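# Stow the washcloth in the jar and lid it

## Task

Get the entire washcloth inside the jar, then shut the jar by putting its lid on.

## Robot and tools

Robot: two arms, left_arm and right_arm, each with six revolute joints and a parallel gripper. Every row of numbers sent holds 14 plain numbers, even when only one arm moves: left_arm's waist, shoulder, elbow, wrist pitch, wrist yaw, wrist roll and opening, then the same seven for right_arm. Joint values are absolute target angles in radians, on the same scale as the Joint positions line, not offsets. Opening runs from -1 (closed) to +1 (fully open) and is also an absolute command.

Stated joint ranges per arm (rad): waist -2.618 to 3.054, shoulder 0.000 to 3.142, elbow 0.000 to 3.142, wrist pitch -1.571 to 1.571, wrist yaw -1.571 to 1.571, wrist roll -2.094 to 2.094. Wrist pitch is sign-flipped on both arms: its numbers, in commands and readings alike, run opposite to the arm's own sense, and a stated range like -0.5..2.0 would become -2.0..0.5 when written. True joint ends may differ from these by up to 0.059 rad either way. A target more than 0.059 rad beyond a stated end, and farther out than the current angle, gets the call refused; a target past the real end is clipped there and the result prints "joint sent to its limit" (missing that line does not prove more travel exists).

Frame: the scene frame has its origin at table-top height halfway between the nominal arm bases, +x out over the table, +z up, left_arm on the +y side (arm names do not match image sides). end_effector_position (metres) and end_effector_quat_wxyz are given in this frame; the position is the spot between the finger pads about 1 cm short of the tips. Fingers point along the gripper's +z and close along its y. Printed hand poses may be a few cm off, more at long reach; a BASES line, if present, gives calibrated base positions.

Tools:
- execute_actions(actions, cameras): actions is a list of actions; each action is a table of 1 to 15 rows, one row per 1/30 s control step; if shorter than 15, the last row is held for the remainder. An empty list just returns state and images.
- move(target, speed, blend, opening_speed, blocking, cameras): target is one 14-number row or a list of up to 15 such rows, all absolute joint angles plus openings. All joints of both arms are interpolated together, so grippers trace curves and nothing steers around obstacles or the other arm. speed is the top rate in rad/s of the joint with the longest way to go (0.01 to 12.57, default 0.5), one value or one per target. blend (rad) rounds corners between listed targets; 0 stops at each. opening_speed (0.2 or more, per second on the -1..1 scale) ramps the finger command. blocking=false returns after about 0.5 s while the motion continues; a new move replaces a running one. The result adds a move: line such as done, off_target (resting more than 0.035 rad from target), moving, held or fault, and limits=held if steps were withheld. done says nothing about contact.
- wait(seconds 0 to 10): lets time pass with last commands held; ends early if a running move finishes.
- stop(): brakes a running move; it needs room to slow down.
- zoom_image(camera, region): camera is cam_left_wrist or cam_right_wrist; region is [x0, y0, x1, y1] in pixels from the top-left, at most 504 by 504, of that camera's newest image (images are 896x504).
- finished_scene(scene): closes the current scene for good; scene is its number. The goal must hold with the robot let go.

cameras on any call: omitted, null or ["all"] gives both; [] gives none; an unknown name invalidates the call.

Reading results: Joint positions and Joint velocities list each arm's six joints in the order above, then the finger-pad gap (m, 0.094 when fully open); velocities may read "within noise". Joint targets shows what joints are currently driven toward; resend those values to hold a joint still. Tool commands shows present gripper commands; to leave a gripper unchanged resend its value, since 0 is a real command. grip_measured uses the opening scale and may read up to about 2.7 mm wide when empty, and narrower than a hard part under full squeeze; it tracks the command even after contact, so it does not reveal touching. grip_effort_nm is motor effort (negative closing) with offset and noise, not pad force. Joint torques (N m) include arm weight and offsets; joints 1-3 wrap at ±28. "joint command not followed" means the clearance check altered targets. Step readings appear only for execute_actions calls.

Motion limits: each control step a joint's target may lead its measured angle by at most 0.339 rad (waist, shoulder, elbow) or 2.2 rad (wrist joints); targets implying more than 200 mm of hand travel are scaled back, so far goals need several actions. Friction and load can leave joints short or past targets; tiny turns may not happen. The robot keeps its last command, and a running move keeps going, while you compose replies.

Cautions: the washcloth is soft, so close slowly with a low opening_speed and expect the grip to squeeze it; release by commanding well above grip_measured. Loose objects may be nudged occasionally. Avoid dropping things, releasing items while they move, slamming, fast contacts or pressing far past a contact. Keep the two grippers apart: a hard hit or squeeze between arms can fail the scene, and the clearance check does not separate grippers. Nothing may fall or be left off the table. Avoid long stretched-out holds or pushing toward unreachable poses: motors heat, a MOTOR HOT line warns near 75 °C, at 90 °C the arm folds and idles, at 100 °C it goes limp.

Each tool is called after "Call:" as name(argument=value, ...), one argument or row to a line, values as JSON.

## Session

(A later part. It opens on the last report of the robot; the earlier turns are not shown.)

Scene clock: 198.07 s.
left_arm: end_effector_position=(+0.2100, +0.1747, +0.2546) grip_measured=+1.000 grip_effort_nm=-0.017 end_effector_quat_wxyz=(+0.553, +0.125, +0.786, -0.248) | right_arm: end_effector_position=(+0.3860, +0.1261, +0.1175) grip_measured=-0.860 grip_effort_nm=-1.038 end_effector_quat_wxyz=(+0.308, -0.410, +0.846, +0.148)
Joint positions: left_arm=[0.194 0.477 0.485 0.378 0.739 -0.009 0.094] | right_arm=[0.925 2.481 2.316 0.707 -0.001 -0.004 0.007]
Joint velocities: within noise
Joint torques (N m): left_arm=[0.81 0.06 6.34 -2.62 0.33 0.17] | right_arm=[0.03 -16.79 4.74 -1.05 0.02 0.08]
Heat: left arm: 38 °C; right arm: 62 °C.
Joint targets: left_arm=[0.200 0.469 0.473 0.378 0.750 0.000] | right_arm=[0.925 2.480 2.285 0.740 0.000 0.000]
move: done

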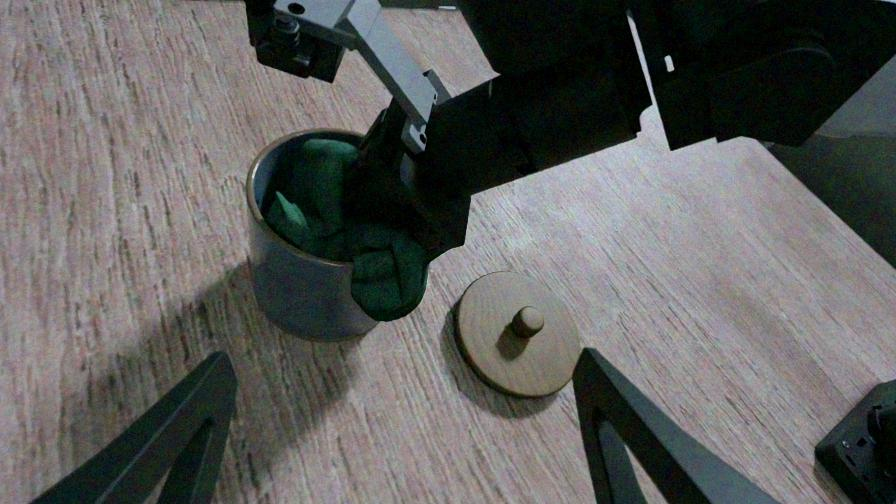

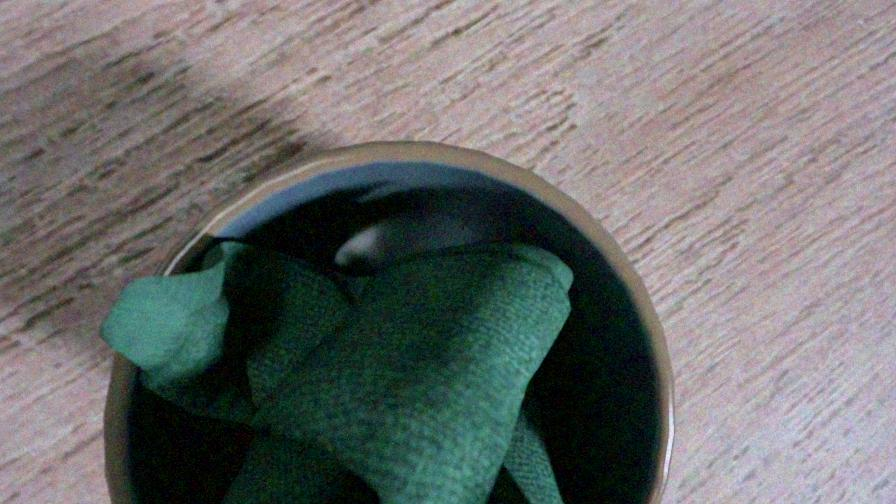

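Call:
move(
  target=[
    [0.2,0.469,0.473,0.378,0.75,0,1,0.925,2.47,2.32,0.72,0,0,-1],
    [0.2,0.469,0.473,0.378,0.75,0,1,0.925,2.47,2.32,0.72,0,0,-0.5],
  ],
  speed=0.1,
  opening_speed=0.7,
  cameras=[],
)

Call:
move(
  target=[
    [0.2,0.469,0.473,0.378,0.75,0,1,0.925,2.5,2.58,0.97,0,0,-0.5],
    [0.2,0.469,0.473,0.378,0.75,0,1,0.91,1.8,2.15,0.95,0,0,-0.5],
    [0.2,0.469,0.473,0.378,0.75,0,1,0.91,1.4,1.8,0.9,0,0,-0.5],
  ],
  speed=[0.2,0.4,0.4],
)

Scene clock: 207.20 s.
left_arm: end_effector_position=(+0.2100, +0.1747, +0.2546) grip_measured=+1.000 grip_effort_nm=-0.022 end_effector_quat_wxyz=(+0.553, +0.125, +0.786, -0.248) | right_arm: end_effector_position=(+0.3878, +0.1283, +0.1200) grip_measured=-0.503 grip_effort_nm=0.164 end_effector_quat_wxyz=(+0.315, -0.408, +0.843, +0.152)
Joint positions: left_arm=[0.194 0.477 0.485 0.378 0.739 -0.009 0.094] | right_arm=[0.925 2.481 2.316 0.691 -0.001 -0.004 0.023]
Joint velocities: within noise
Joint torques (N m): left_arm=[0.83 0.06 6.35 -2.62 0.33 0.17] | right_arm=[-0.24 -17.85 8.23 -1.08 0.04 0.09]
Heat: left arm: 38 °C; right arm: 64 °C.
Joint targets: left_arm=[0.200 0.469 0.473 0.378 0.750 0.000] | right_arm=[0.925 2.470 2.320 0.720 0.000 0.000]
move: done
No camera images: "cameras" was empty.

Scene clock: 211.87 s.
left_arm: end_effector_position=(+0.2100, +0.1747, +0.2546) grip_measured=+1.000 grip_effort_nm=-0.017 end_effector_quat_wxyz=(+0.553, +0.125, +0.786, -0.248) | right_arm: end_effector_position=(+0.2350, -0.0657, +0.4180) grip_measured=-0.503 grip_effort_nm=0.144 end_effector_quat_wxyz=(+0.457, -0.374, +0.776, +0.219)
Joint positions: left_arm=[0.194 0.477 0.485 0.378 0.739 -0.009 0.094] | right_arm=[0.921 1.41 1.815 0.913 -0.001 -0.004 0.023]
Joint velocities: within noise
Joint torques (N m): left_arm=[0.83 0.06 6.35 -2.62 0.33 0.17] | right_arm=[-0.91 -6.31 5.31 -1.77 0.02 0.08]
Heat: left arm: 38 °C; right arm: 65 °C.
Joint targets: left_arm=[0.200 0.469 0.473 0.378 0.750 0.000] | right_arm=[0.910 1.400 1.800 0.900 0.000 0.000]
move: done

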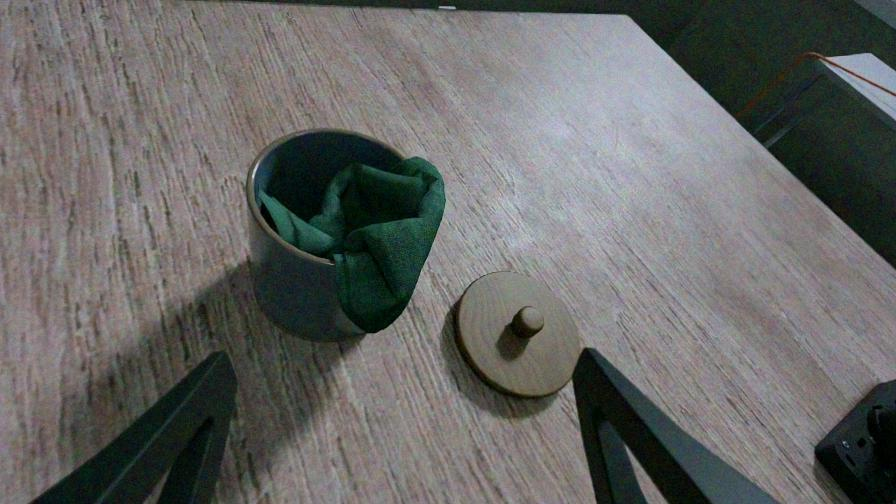

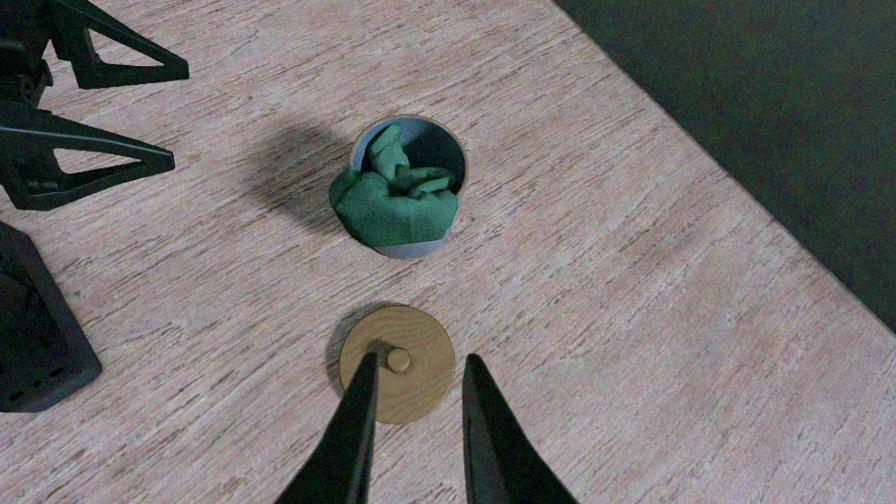

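Call:
move(
  target=[0.2,0.469,0.473,0.378,0.75,0,1,0.95,2.14,2.07,0.69,0,0,0.2],
  speed=0.4,
)

Scene clock: 241.87 s.
left_arm: end_effector_position=(+0.2100, +0.1747, +0.2546) grip_measured=+1.000 grip_effort_nm=-0.022 end_effector_quat_wxyz=(+0.553, +0.125, +0.786, -0.248) | right_arm: end_effector_position=(+0.3438, +0.0888, +0.2040) grip_measured=+0.197 grip_effort_nm=0.149 end_effector_quat_wxyz=(+0.335, -0.411, +0.832, +0.165)
Joint positions: left_arm=[0.194 0.477 0.485 0.378 0.739 -0.009 0.094] | right_arm=[0.942 2.142 2.038 0.703 -0.001 -0.004 0.056]
Joint velocities: within noise
Joint torques (N m): left_arm=[0.81 0.05 6.34 -2.62 0.33 0.17] | right_arm=[0.72 -14.24 10.96 -1.51 0.01 0.08]
Heat: left arm: 39 °C; right arm: 56 °C.
Joint targets: left_arm=[0.200 0.469 0.473 0.378 0.750 0.000] | right_arm=[0.950 2.140 2.070 0.690 0.000 0.000]
move: done

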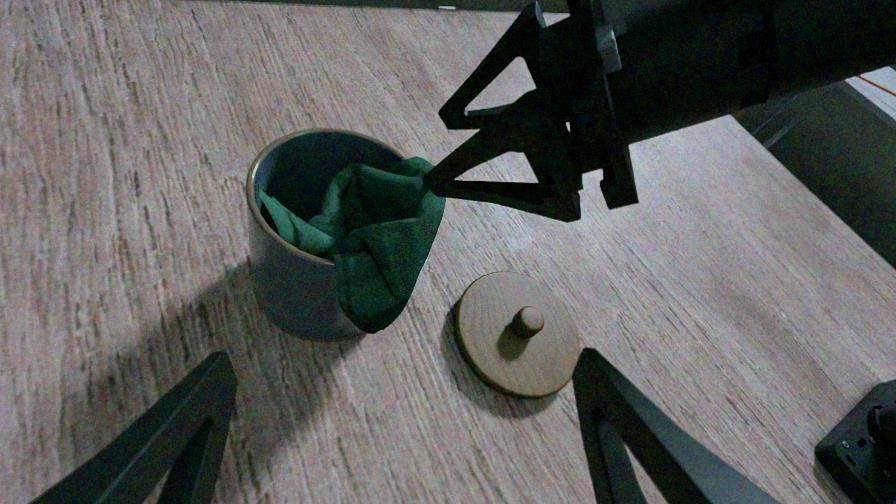

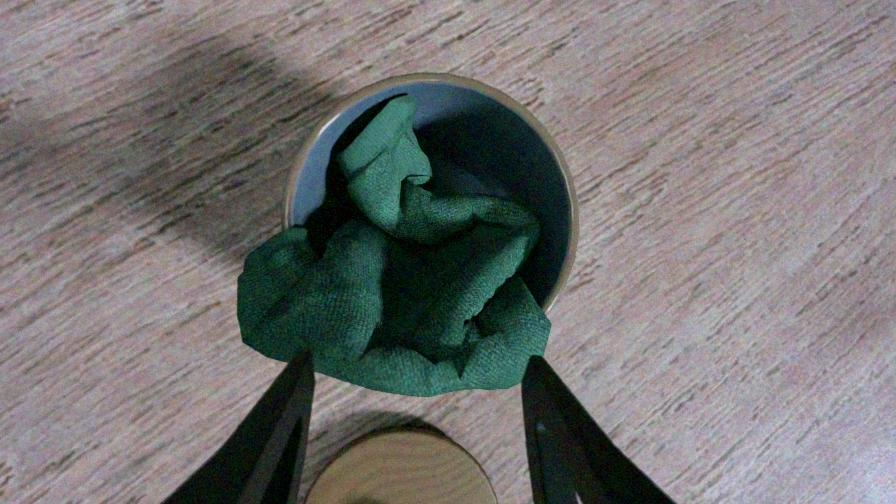

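Call:
move(
  target=[
    [0.2,0.469,0.473,0.378,0.75,0,1,0.955,2.31,2.28,0.8,0,0,0.4],
    [0.2,0.469,0.473,0.378,0.75,0,1,0.955,2.375,2.25,0.83,0,0,0.4],
  ],
  speed=[0.3,0.12],
)

Scene clock: 248.37 s.
left_arm: end_effector_position=(+0.2100, +0.1747, +0.2546) grip_measured=+1.000 grip_effort_nm=-0.022 end_effector_quat_wxyz=(+0.553, +0.125, +0.786, -0.248) | right_arm: end_effector_position=(+0.3558, +0.1097, +0.1515) grip_measured=+0.397 grip_effort_nm=0.144 end_effector_quat_wxyz=(+0.290, -0.422, +0.847, +0.144)
Joint positions: left_arm=[0.194 0.477 0.485 0.378 0.739 -0.009 0.094] | right_arm=[0.947 2.352 2.244 0.803 -0.001 -0.003 0.066]
Joint velocities: within noise
Joint torques (N m): left_arm=[0.81 0.06 6.34 -2.62 0.33 0.17] | right_arm=[0.76 -13.26 8.25 -1.03 0.02 0.08]
Heat: left arm: 39 °C; right arm: 58 °C.
Joint targets: left_arm=[0.200 0.469 0.473 0.378 0.750 0.000] | right_arm=[0.955 2.375 2.250 0.830 0.000 0.000]
move: done

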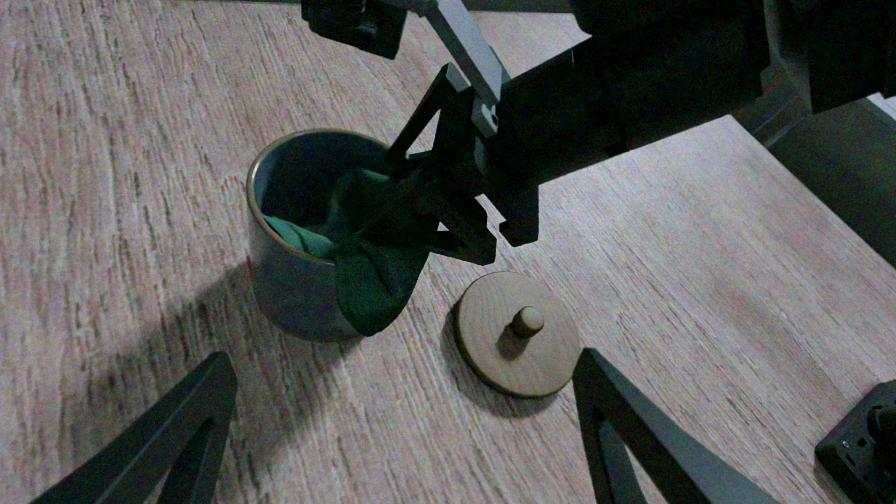

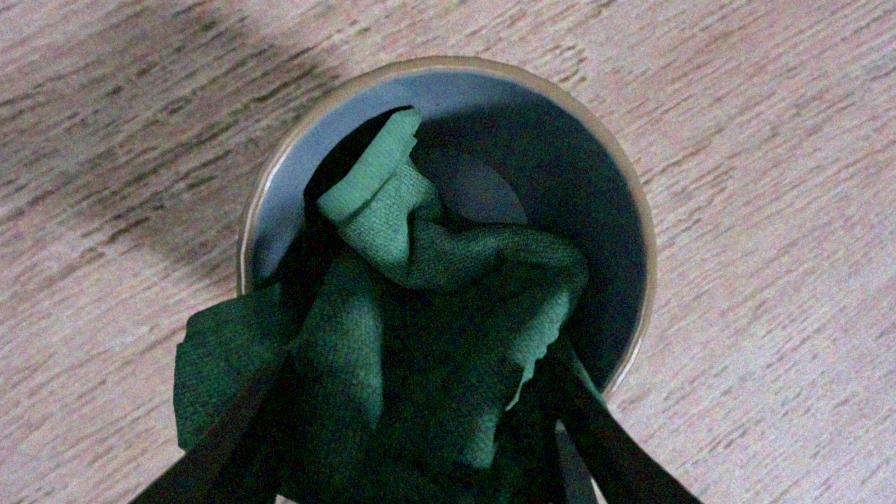

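Call:
move(
  target=[0.2,0.469,0.473,0.378,0.75,0,1,0.955,2.455,2.385,0.9,0,0,0.4],
  speed=0.12,
)

Scene clock: 257.43 s.
left_arm: end_effector_position=(+0.2100, +0.1747, +0.2546) grip_measured=+1.000 grip_effort_nm=-0.027 end_effector_quat_wxyz=(+0.553, +0.125, +0.786, -0.248) | right_arm: end_effector_position=(+0.3625, +0.1185, +0.1461) grip_measured=+0.397 grip_effort_nm=0.144 end_effector_quat_wxyz=(+0.287, -0.422, +0.848, +0.142)
Joint positions: left_arm=[0.194 0.477 0.485 0.378 0.739 -0.009 0.094] | right_arm=[0.947 2.431 2.366 0.853 -0.001 -0.003 0.066]
Joint velocities: within noise
Joint torques (N m): left_arm=[0.81 0.06 6.34 -2.62 0.33 0.17] | right_arm=[0.73 -13.68 9.52 -0.85 0.01 0.08]
Heat: left arm: 39 °C; right arm: 58 °C.
Joint targets: left_arm=[0.200 0.469 0.473 0.378 0.750 0.000] | right_arm=[0.955 2.455 2.385 0.900 0.000 0.000]
move: off_target (right_arm); right_arm: the wrist pitch is farthest, 0.047 rad from its target

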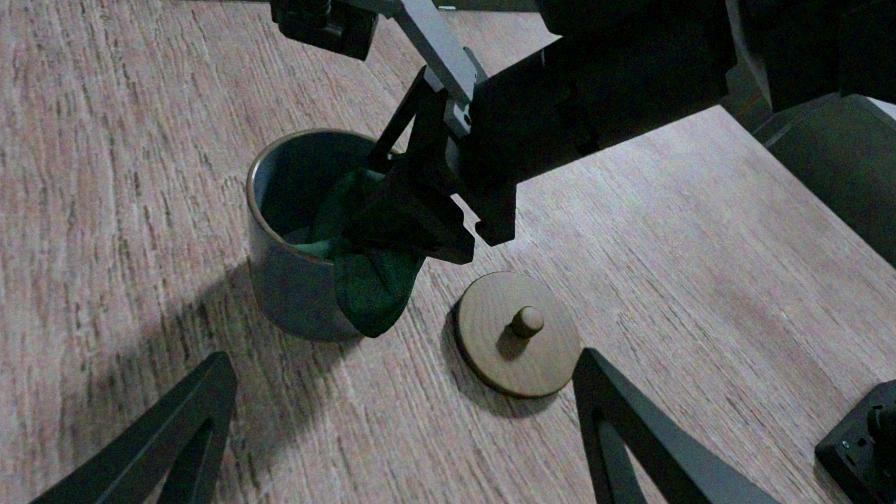

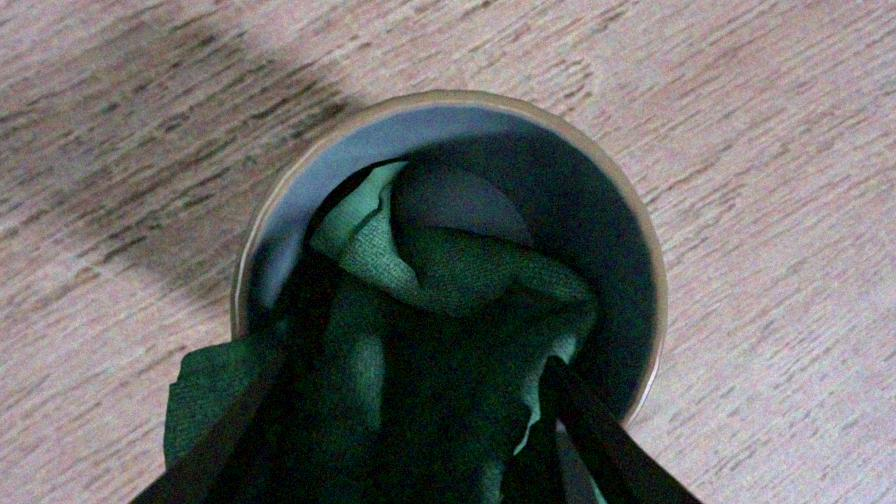

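Call:
move(
  target=[0.2,0.469,0.473,0.378,0.75,0,1,0.95,2.44,2.36,0.87,0,0,-1],
  opening_speed=0.8,
)

Scene clock: 264.13 s.
left_arm: end_effector_position=(+0.2100, +0.1747, +0.2546) grip_measured=+1.000 grip_effort_nm=-0.022 end_effector_quat_wxyz=(+0.553, +0.125, +0.786, -0.248) | right_arm: end_effector_position=(+0.3616, +0.1174, +0.1450) grip_measured=-0.991 grip_effort_nm=-0.471 end_effector_quat_wxyz=(+0.284, -0.423, +0.849, +0.141)
Joint positions: left_arm=[0.194 0.477 0.485 0.378 0.739 -0.009 0.094] | right_arm=[0.947 2.431 2.366 0.86 -0.001 -0.003 0]
Joint velocities: within noise
Joint torques (N m): left_arm=[0.83 0.05 6.35 -2.62 0.33 0.17] | right_arm=[0.31 -15.19 7.05 -1.2 0.02 0.08]
Heat: left arm: 39 °C; right arm: 59 °C.
Joint targets: left_arm=[0.200 0.469 0.473 0.378 0.750 0.000] | right_arm=[0.950 2.440 2.360 0.870 0.000 0.000]
move: done

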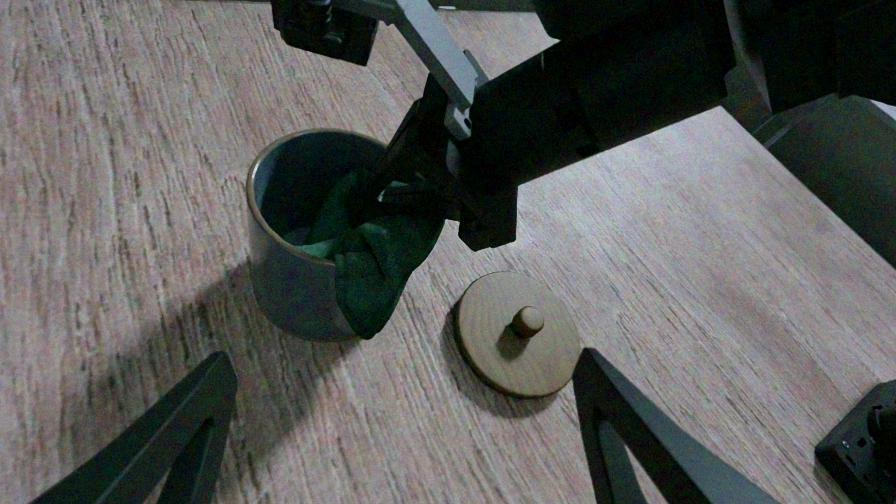

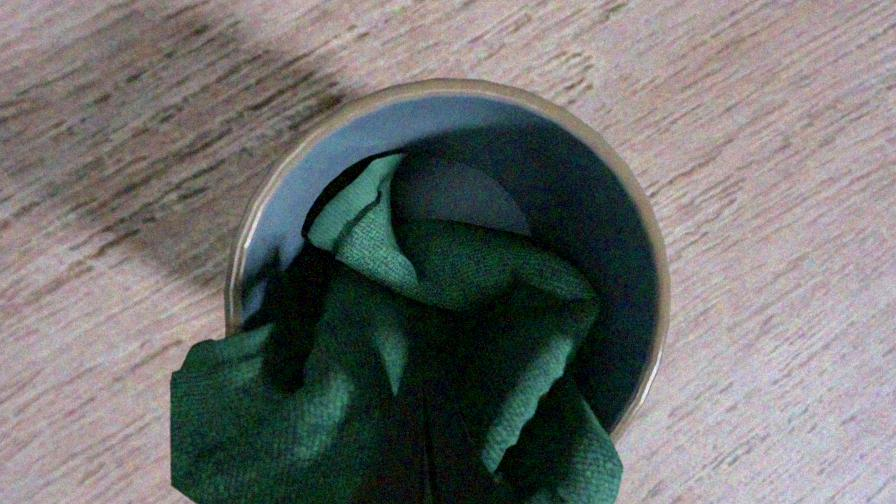

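Call:
move(
  target=[0.2,0.469,0.473,0.378,0.75,0,1,0.95,2.51,2.375,0.85,0,0,-1],
  speed=0.12,
)

Scene clock: 272.77 s.
left_arm: end_effector_position=(+0.2100, +0.1747, +0.2546) grip_measured=+1.000 grip_effort_nm=-0.012 end_effector_quat_wxyz=(+0.553, +0.125, +0.786, -0.248) | right_arm: end_effector_position=(+0.3654, +0.1224, +0.1187) grip_measured=-0.991 grip_effort_nm=-0.466 end_effector_quat_wxyz=(+0.275, -0.424, +0.852, +0.136)
Joint positions: left_arm=[0.194 0.477 0.485 0.378 0.739 -0.009 0.094] | right_arm=[0.947 2.482 2.366 0.831 -0.001 -0.003 0]
Joint velocities: within noise
Joint torques (N m): left_arm=[0.83 0.06 6.34 -2.62 0.33 0.17] | right_arm=[0.31 -13.61 8.55 -1.07 0.01 0.08]
Heat: left arm: 40 °C; right arm: 61 °C.
Joint targets: left_arm=[0.200 0.469 0.473 0.378 0.750 0.000] | right_arm=[0.950 2.510 2.375 0.850 0.000 0.000]
move: done

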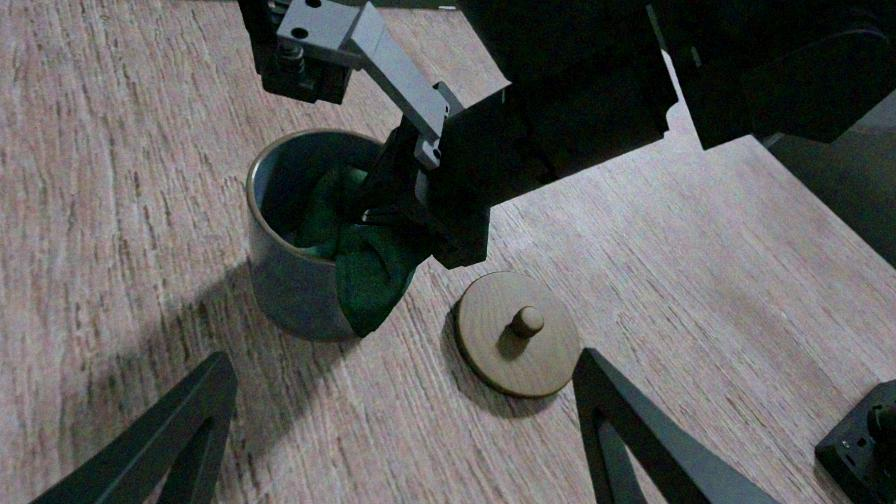

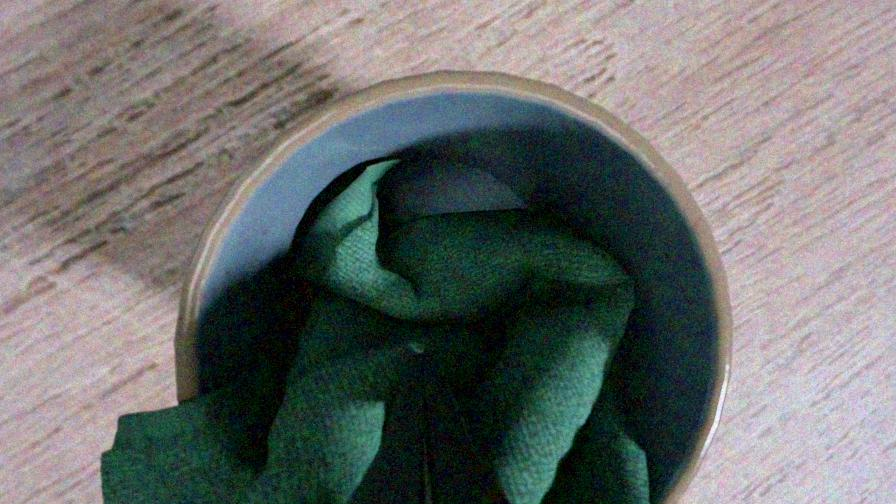

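Call:
move(
  target=[
    [0.2,0.469,0.473,0.378,0.75,0,1,0.95,2.44,2.44,0.92,0,0,-1],
    [0.2,0.469,0.473,0.378,0.75,0,1,0.905,2.44,2.44,0.92,0,0,0],
    [0.2,0.469,0.473,0.378,0.75,0,1,0.905,2.46,2.4,0.88,0,0,0],
  ],
  speed=[0.2,0.2,0.1],
  cameras=["cam_right_wrist"],
)

Scene clock: 287.83 s.
left_arm: end_effector_position=(+0.2100, +0.1747, +0.2546) grip_measured=+1.000 grip_effort_nm=-0.017 end_effector_quat_wxyz=(+0.553, +0.125, +0.786, -0.248) | right_arm: end_effector_position=(+0.3783, +0.1097, +0.1387) grip_measured=-0.003 grip_effort_nm=0.154 end_effector_quat_wxyz=(+0.279, -0.411, +0.856, +0.142)
Joint positions: left_arm=[0.194 0.477 0.485 0.378 0.739 -0.009 0.094] | right_arm=[0.914 2.469 2.416 0.881 -0.018 -0.003 0.047]
Joint velocities: within noise
Joint torques (N m): left_arm=[0.81 0.06 6.34 -2.62 0.33 0.17] | right_arm=[-0.72 -17.32 6.01 -1.23 0.17 0.07]
Heat: left arm: 40 °C; right arm: 63 °C.
Joint targets: left_arm=[0.200 0.469 0.473 0.378 0.750 0.000] | right_arm=[0.905 2.460 2.400 0.880 0.000 0.000]
move: done; target 2's new numbers were sent with right_arm's shoulder 0.042 rad from that target
Images, in order (width x height): cam_right_wrist 896x504.

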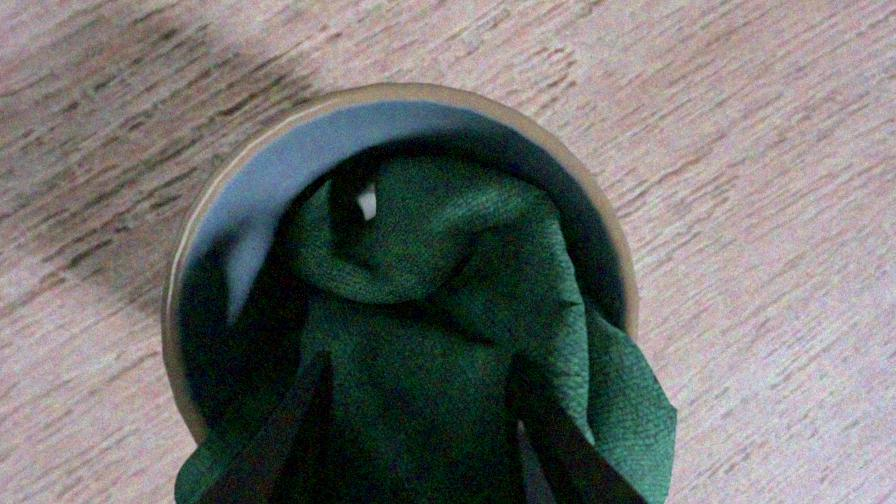

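Call:
move(
  target=[
    [0.2,0.469,0.473,0.378,0.75,0,1,0.905,2.475,2.36,0.84,0,0,0],
    [0.2,0.469,0.473,0.378,0.75,0,1,0.905,2.475,2.36,0.84,0,0,-1],
  ],
  speed=0.1,
  opening_speed=0.8,
)

Scene clock: 296.90 s.
left_arm: end_effector_position=(+0.2100, +0.1747, +0.2546) grip_measured=+1.000 grip_effort_nm=-0.022 end_effector_quat_wxyz=(+0.553, +0.125, +0.786, -0.248) | right_arm: end_effector_position=(+0.3815, +0.1112, +0.1292) grip_measured=-0.991 grip_effort_nm=-0.471 end_effector_quat_wxyz=(+0.284, -0.409, +0.856, +0.139)
Joint positions: left_arm=[0.194 0.477 0.485 0.378 0.739 -0.009 0.094] | right_arm=[0.914 2.469 2.373 0.831 -0.009 -0.003 0]
Joint velocities: within noise
Joint torques (N m): left_arm=[0.83 0.06 6.34 -2.62 0.33 0.17] | right_arm=[-0.7 -15.86 6.34 -1.17 0.09 0.08]
Heat: left arm: 40 °C; right arm: 68 °C.
Joint targets: left_arm=[0.200 0.469 0.473 0.378 0.750 0.000] | right_arm=[0.905 2.475 2.360 0.840 0.000 0.000]
move: done

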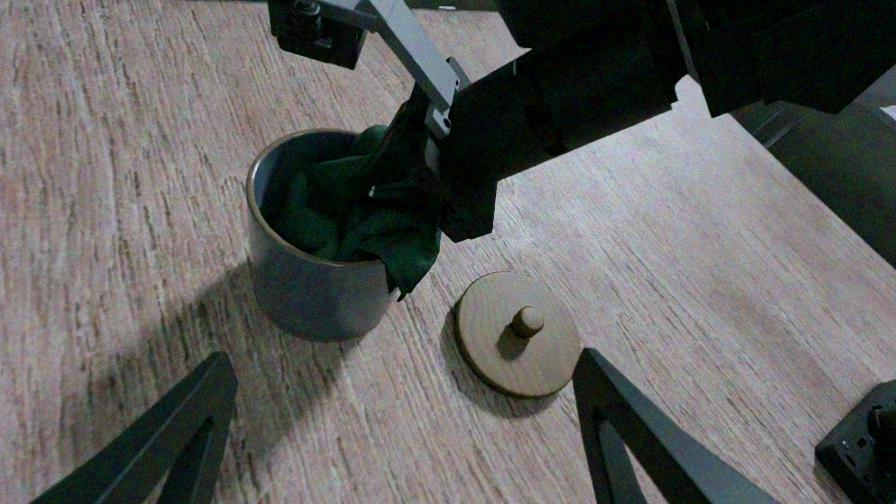

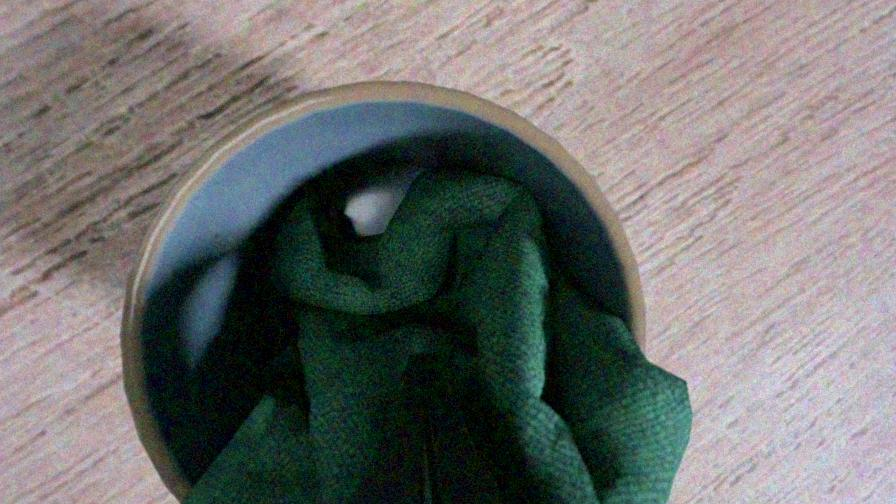

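Call:
move(
  target=[
    [0.2,0.469,0.473,0.378,0.75,0,1,0.91,2.47,2.56,0.95,0,0,-1],
    [0.2,0.469,0.473,0.378,0.75,0,1,0.91,1.3,1.7,0.9,0,0,-1],
  ],
  speed=[0.2,0.5],
)

Call:
zoom_image(
  camera="cam_left_wrist",
  region=[220, 110, 470, 350],
)

Call:
zoom_image(
  camera="cam_right_wrist",
  region=[300, 60, 500, 240],
)

Scene clock: 307.70 s.
left_arm: end_effector_position=(+0.2100, +0.1747, +0.2546) grip_measured=+1.000 grip_effort_nm=-0.017 end_effector_quat_wxyz=(+0.553, +0.125, +0.786, -0.248) | right_arm: end_effector_position=(+0.2191, -0.0880, +0.4137) grip_measured=-0.991 grip_effort_nm=-0.476 end_effector_quat_wxyz=(+0.459, -0.372, +0.776, +0.221)
Joint positions: left_arm=[0.194 0.477 0.485 0.378 0.739 -0.009 0.094] | right_arm=[0.914 1.303 1.712 0.911 -0.008 -0.003 0]
Joint velocities: within noise
Joint torques (N m): left_arm=[0.83 0.05 6.34 -2.62 0.33 0.17] | right_arm=[-0.28 -4.6 5.63 -1.74 0.09 0.08]
Heat: left arm: 40 °C; right arm: 71 °C.
Joint targets: left_arm=[0.200 0.469 0.473 0.378 0.750 0.000] | right_arm=[0.910 1.300 1.700 0.900 0.000 0.000]
move: done

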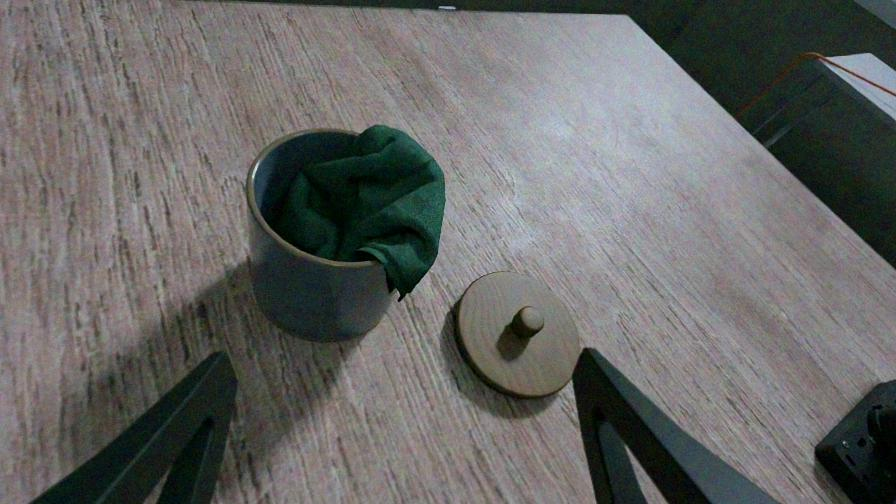

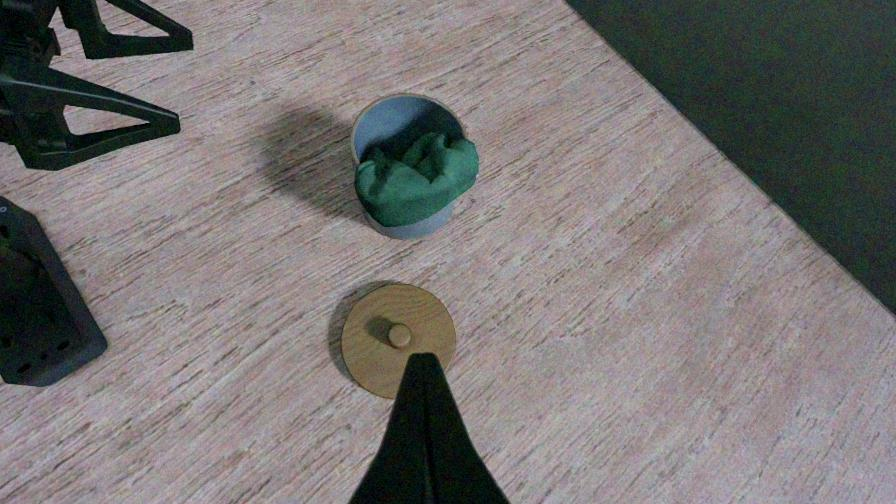

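Scaled by 2.016 from the camera's 896x504 image, which has a finer 1280x720 frame.

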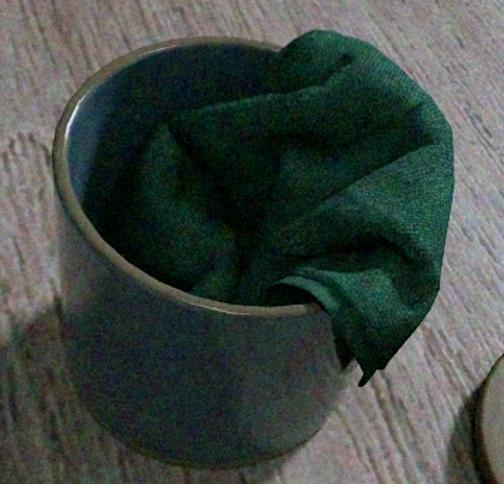

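Scaled by 2.520 from the camera's 896x504 image, which has a finer 1280x720 frame.

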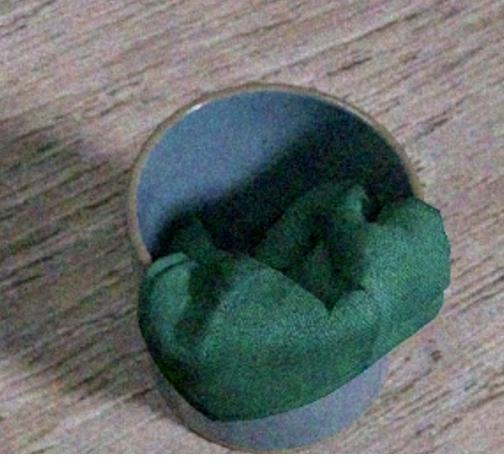

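Call:
move(
  target=[-0.47,1.92,1.89,1.54,0,0,0.7,0.4,0.75,1.05,0.7,0,0,0],
  speed=0.6,
)

Scene clock: 320.27 s.
left_arm: end_effector_position=(+0.2905, +0.0838, +0.1992) grip_measured=+0.701 grip_effort_nm=-0.100 end_effector_quat_wxyz=(+0.003, +0.228, +0.974, -0.007) | right_arm: end_effector_position=(+0.2371, -0.2722, +0.3409) grip_measured=-0.003 grip_effort_nm=0.144 end_effector_quat_wxyz=(+0.541, -0.161, +0.819, +0.106)
Joint positions: left_arm=[-0.469 1.904 1.871 1.528 0.013 -0.008 0.08] | right_arm=[0.408 0.752 1.063 0.713 -0.007 -0.003 0.047]
Joint velocities: within noise
Joint torques (N m): left_arm=[0.12 -8.1 8.14 -0.49 -0.03 0.12] | right_arm=[-0.62 0.08 5.91 -1.83 0.07 0.07]
Heat: left arm: 40 °C; right arm: 64 °C.
Joint targets: left_arm=[-0.470 1.920 1.890 1.540 0.000 0.000] | right_arm=[0.400 0.750 1.050 0.700 0.000 0.000]
move: done

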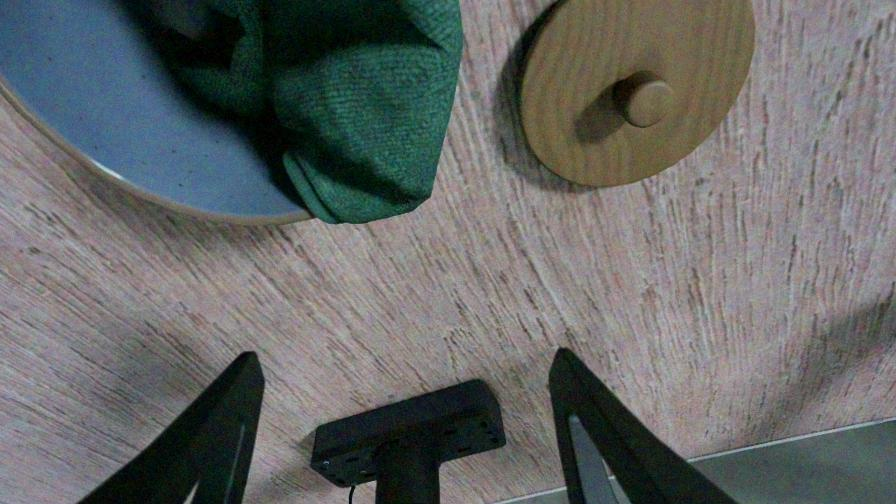

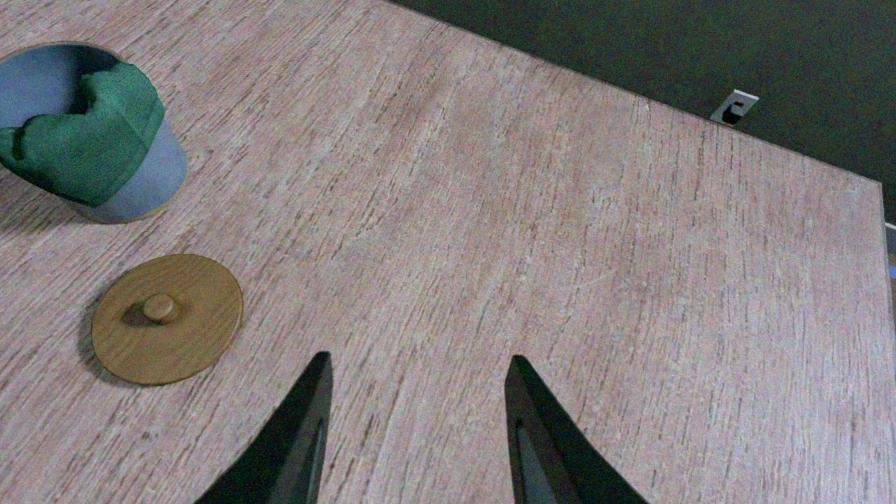

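Call:
move(
  target=[
    [-0.45,2.15,2.2,1.57,0,-0.8,0.7,0.4,0.75,1.05,0.7,0,0,0],
    [-0.45,2.11,2.02,1.47,0,-0.8,0.7,0.4,0.75,1.05,0.7,0,0,0],
  ],
  speed=[0.4,0.15],
)

Scene clock: 341.10 s.
left_arm: end_effector_position=(+0.3403, +0.0651, +0.1596) grip_measured=+0.701 grip_effort_nm=-0.100 end_effector_quat_wxyz=(-0.003, -0.167, +0.986, -0.005) | right_arm: end_effector_position=(+0.2372, -0.2722, +0.3411) grip_measured=-0.003 grip_effort_nm=0.134 end_effector_quat_wxyz=(+0.541, -0.161, +0.819, +0.106)
Joint positions: left_arm=[-0.456 2.124 2.031 1.477 0.012 -0.79 0.08] | right_arm=[0.408 0.752 1.063 0.713 -0.007 -0.003 0.047]
Joint velocities: within noise
Joint torques (N m): left_arm=[0.83 -12.51 5.12 -0.65 -0.08 -0.09] | right_arm=[-0.65 0.09 5.91 -1.8 0.07 0.07]
Heat: left arm: 38 °C; right arm: 56 °C.
Joint targets: left_arm=[-0.450 2.110 2.020 1.470 0.000 -0.800] | right_arm=[0.400 0.750 1.050 0.700 0.000 0.000]
move: done

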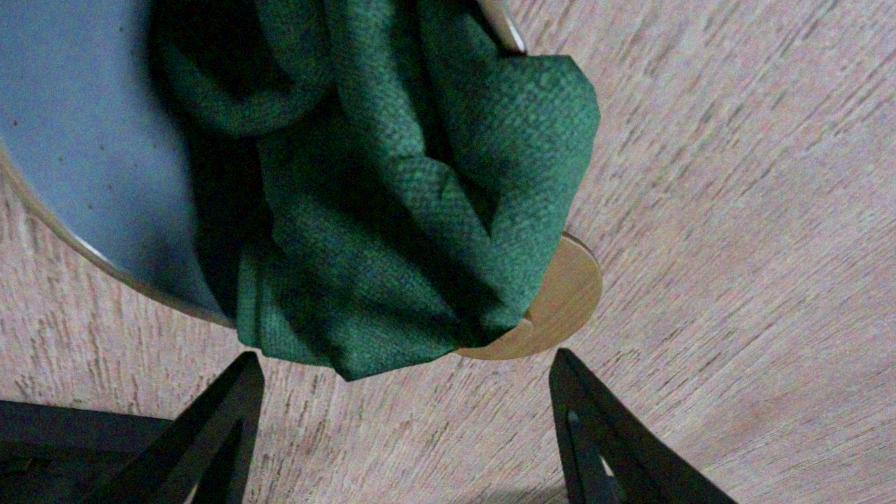

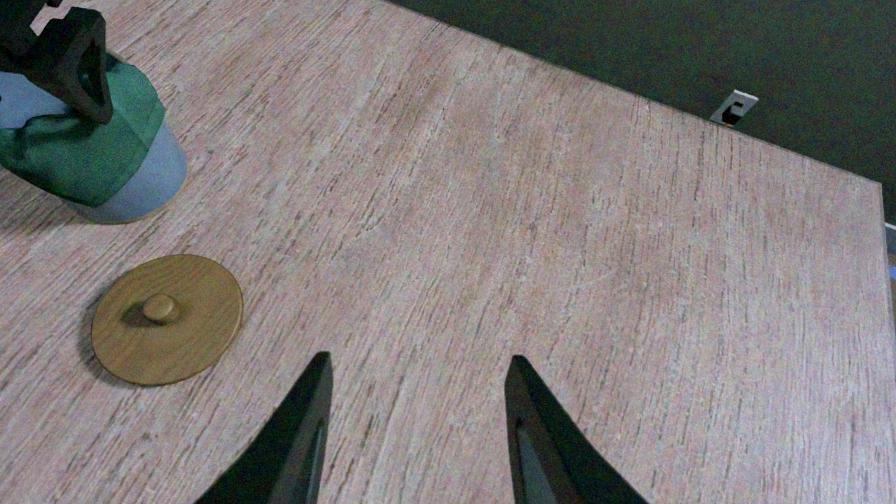

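Call:
move(
  target=[
    [-0.413,2.10,1.90,1.36,0,-0.78,0.7,0.4,0.75,1.05,0.7,0,0,0],
  ],
  speed=[0.12],
)

Scene clock: 351.27 s.
left_arm: end_effector_position=(+0.3466, +0.0760, +0.1300) grip_measured=+0.701 grip_effort_nm=-0.095 end_effector_quat_wxyz=(-0.006, -0.181, +0.983, -0.003) | right_arm: end_effector_position=(+0.2372, -0.2722, +0.3411) grip_measured=-0.003 grip_effort_nm=0.144 end_effector_quat_wxyz=(+0.541, -0.161, +0.819, +0.106)
Joint positions: left_arm=[-0.425 2.124 1.913 1.366 0.012 -0.787 0.08] | right_arm=[0.408 0.752 1.063 0.713 -0.007 -0.003 0.047]
Joint velocities: within noise
Joint torques (N m): left_arm=[1.42 -13.44 4.98 -0.62 -0.08 0.12] | right_arm=[-0.64 0.09 5.93 -1.8 0.07 0.07]
Heat: left arm: 37 °C; right arm: 53 °C.
Joint targets: left_arm=[-0.413 2.100 1.900 1.360 0.000 -0.780] | right_arm=[0.400 0.750 1.050 0.700 0.000 0.000]
move: done

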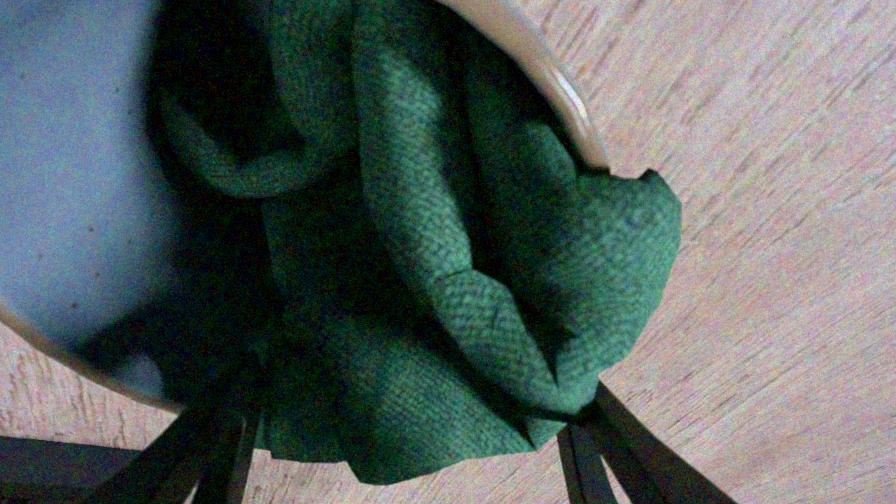

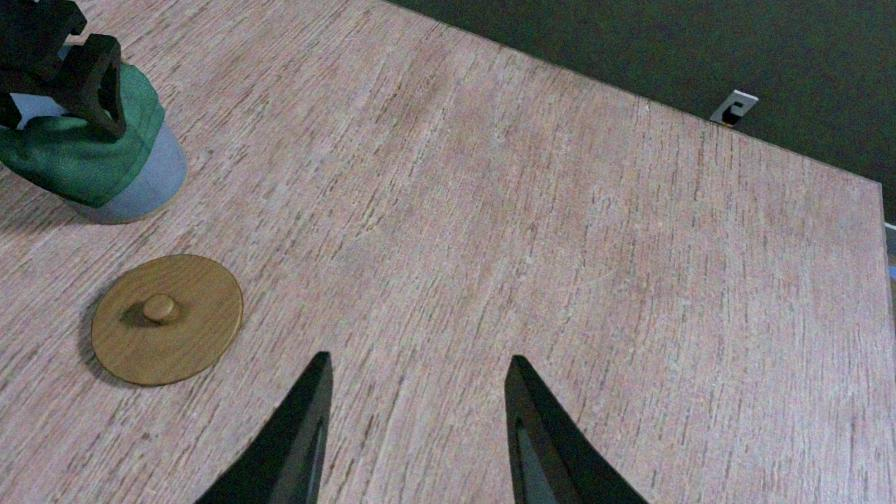

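Call:
move(
  target=[-0.413,2.10,1.89,1.35,0,-0.78,-1,0.4,0.75,1.05,0.7,0,0,0],
  opening_speed=0.8,
  speed=0.1,
)

Scene clock: 364.63 s.
left_arm: end_effector_position=(+0.3652, +0.0676, +0.1308) grip_measured=-0.696 grip_effort_nm=-1.004 end_effector_quat_wxyz=(+0.027, -0.171, +0.984, -0.031) | right_arm: end_effector_position=(+0.2372, -0.2722, +0.3411) grip_measured=-0.003 grip_effort_nm=0.139 end_effector_quat_wxyz=(+0.541, -0.161, +0.819, +0.106)
Joint positions: left_arm=[-0.421 2.121 1.908 1.278 0.022 -0.764 0.014] | right_arm=[0.408 0.752 1.063 0.713 -0.007 -0.003 0.047]
Joint velocities: within noise
Joint torques (N m): left_arm=[1.03 -13.29 4.75 0.06 -0.16 -0.16] | right_arm=[-0.64 0.08 5.91 -1.8 0.08 0.08]
Heat: left arm: 40 °C; right arm: 51 °C.
Joint targets: left_arm=[-0.413 2.100 1.890 1.350 0.000 -0.780] | right_arm=[0.400 0.750 1.050 0.700 0.000 0.000]
move: off_target (left_arm); left_arm: the wrist pitch is farthest, 0.072 rad from its target

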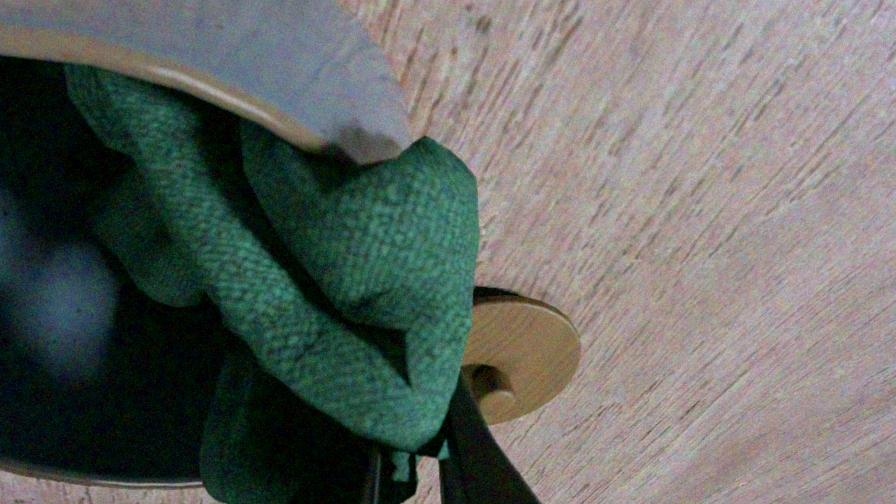

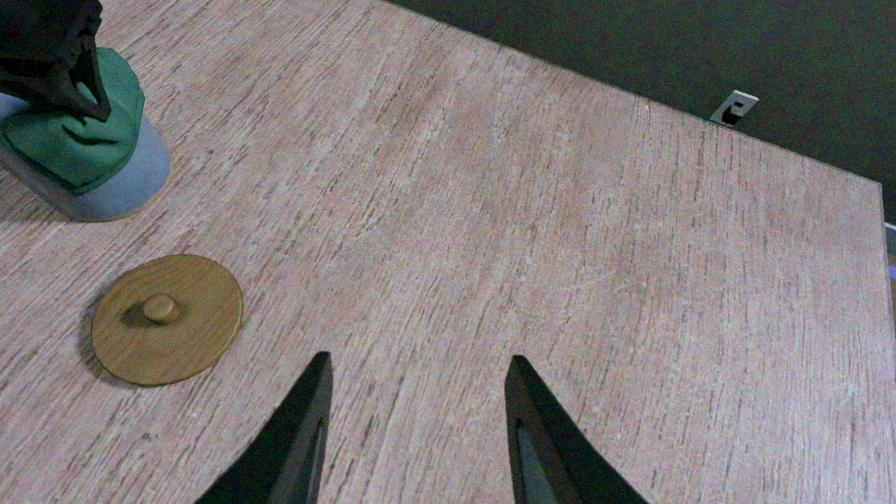

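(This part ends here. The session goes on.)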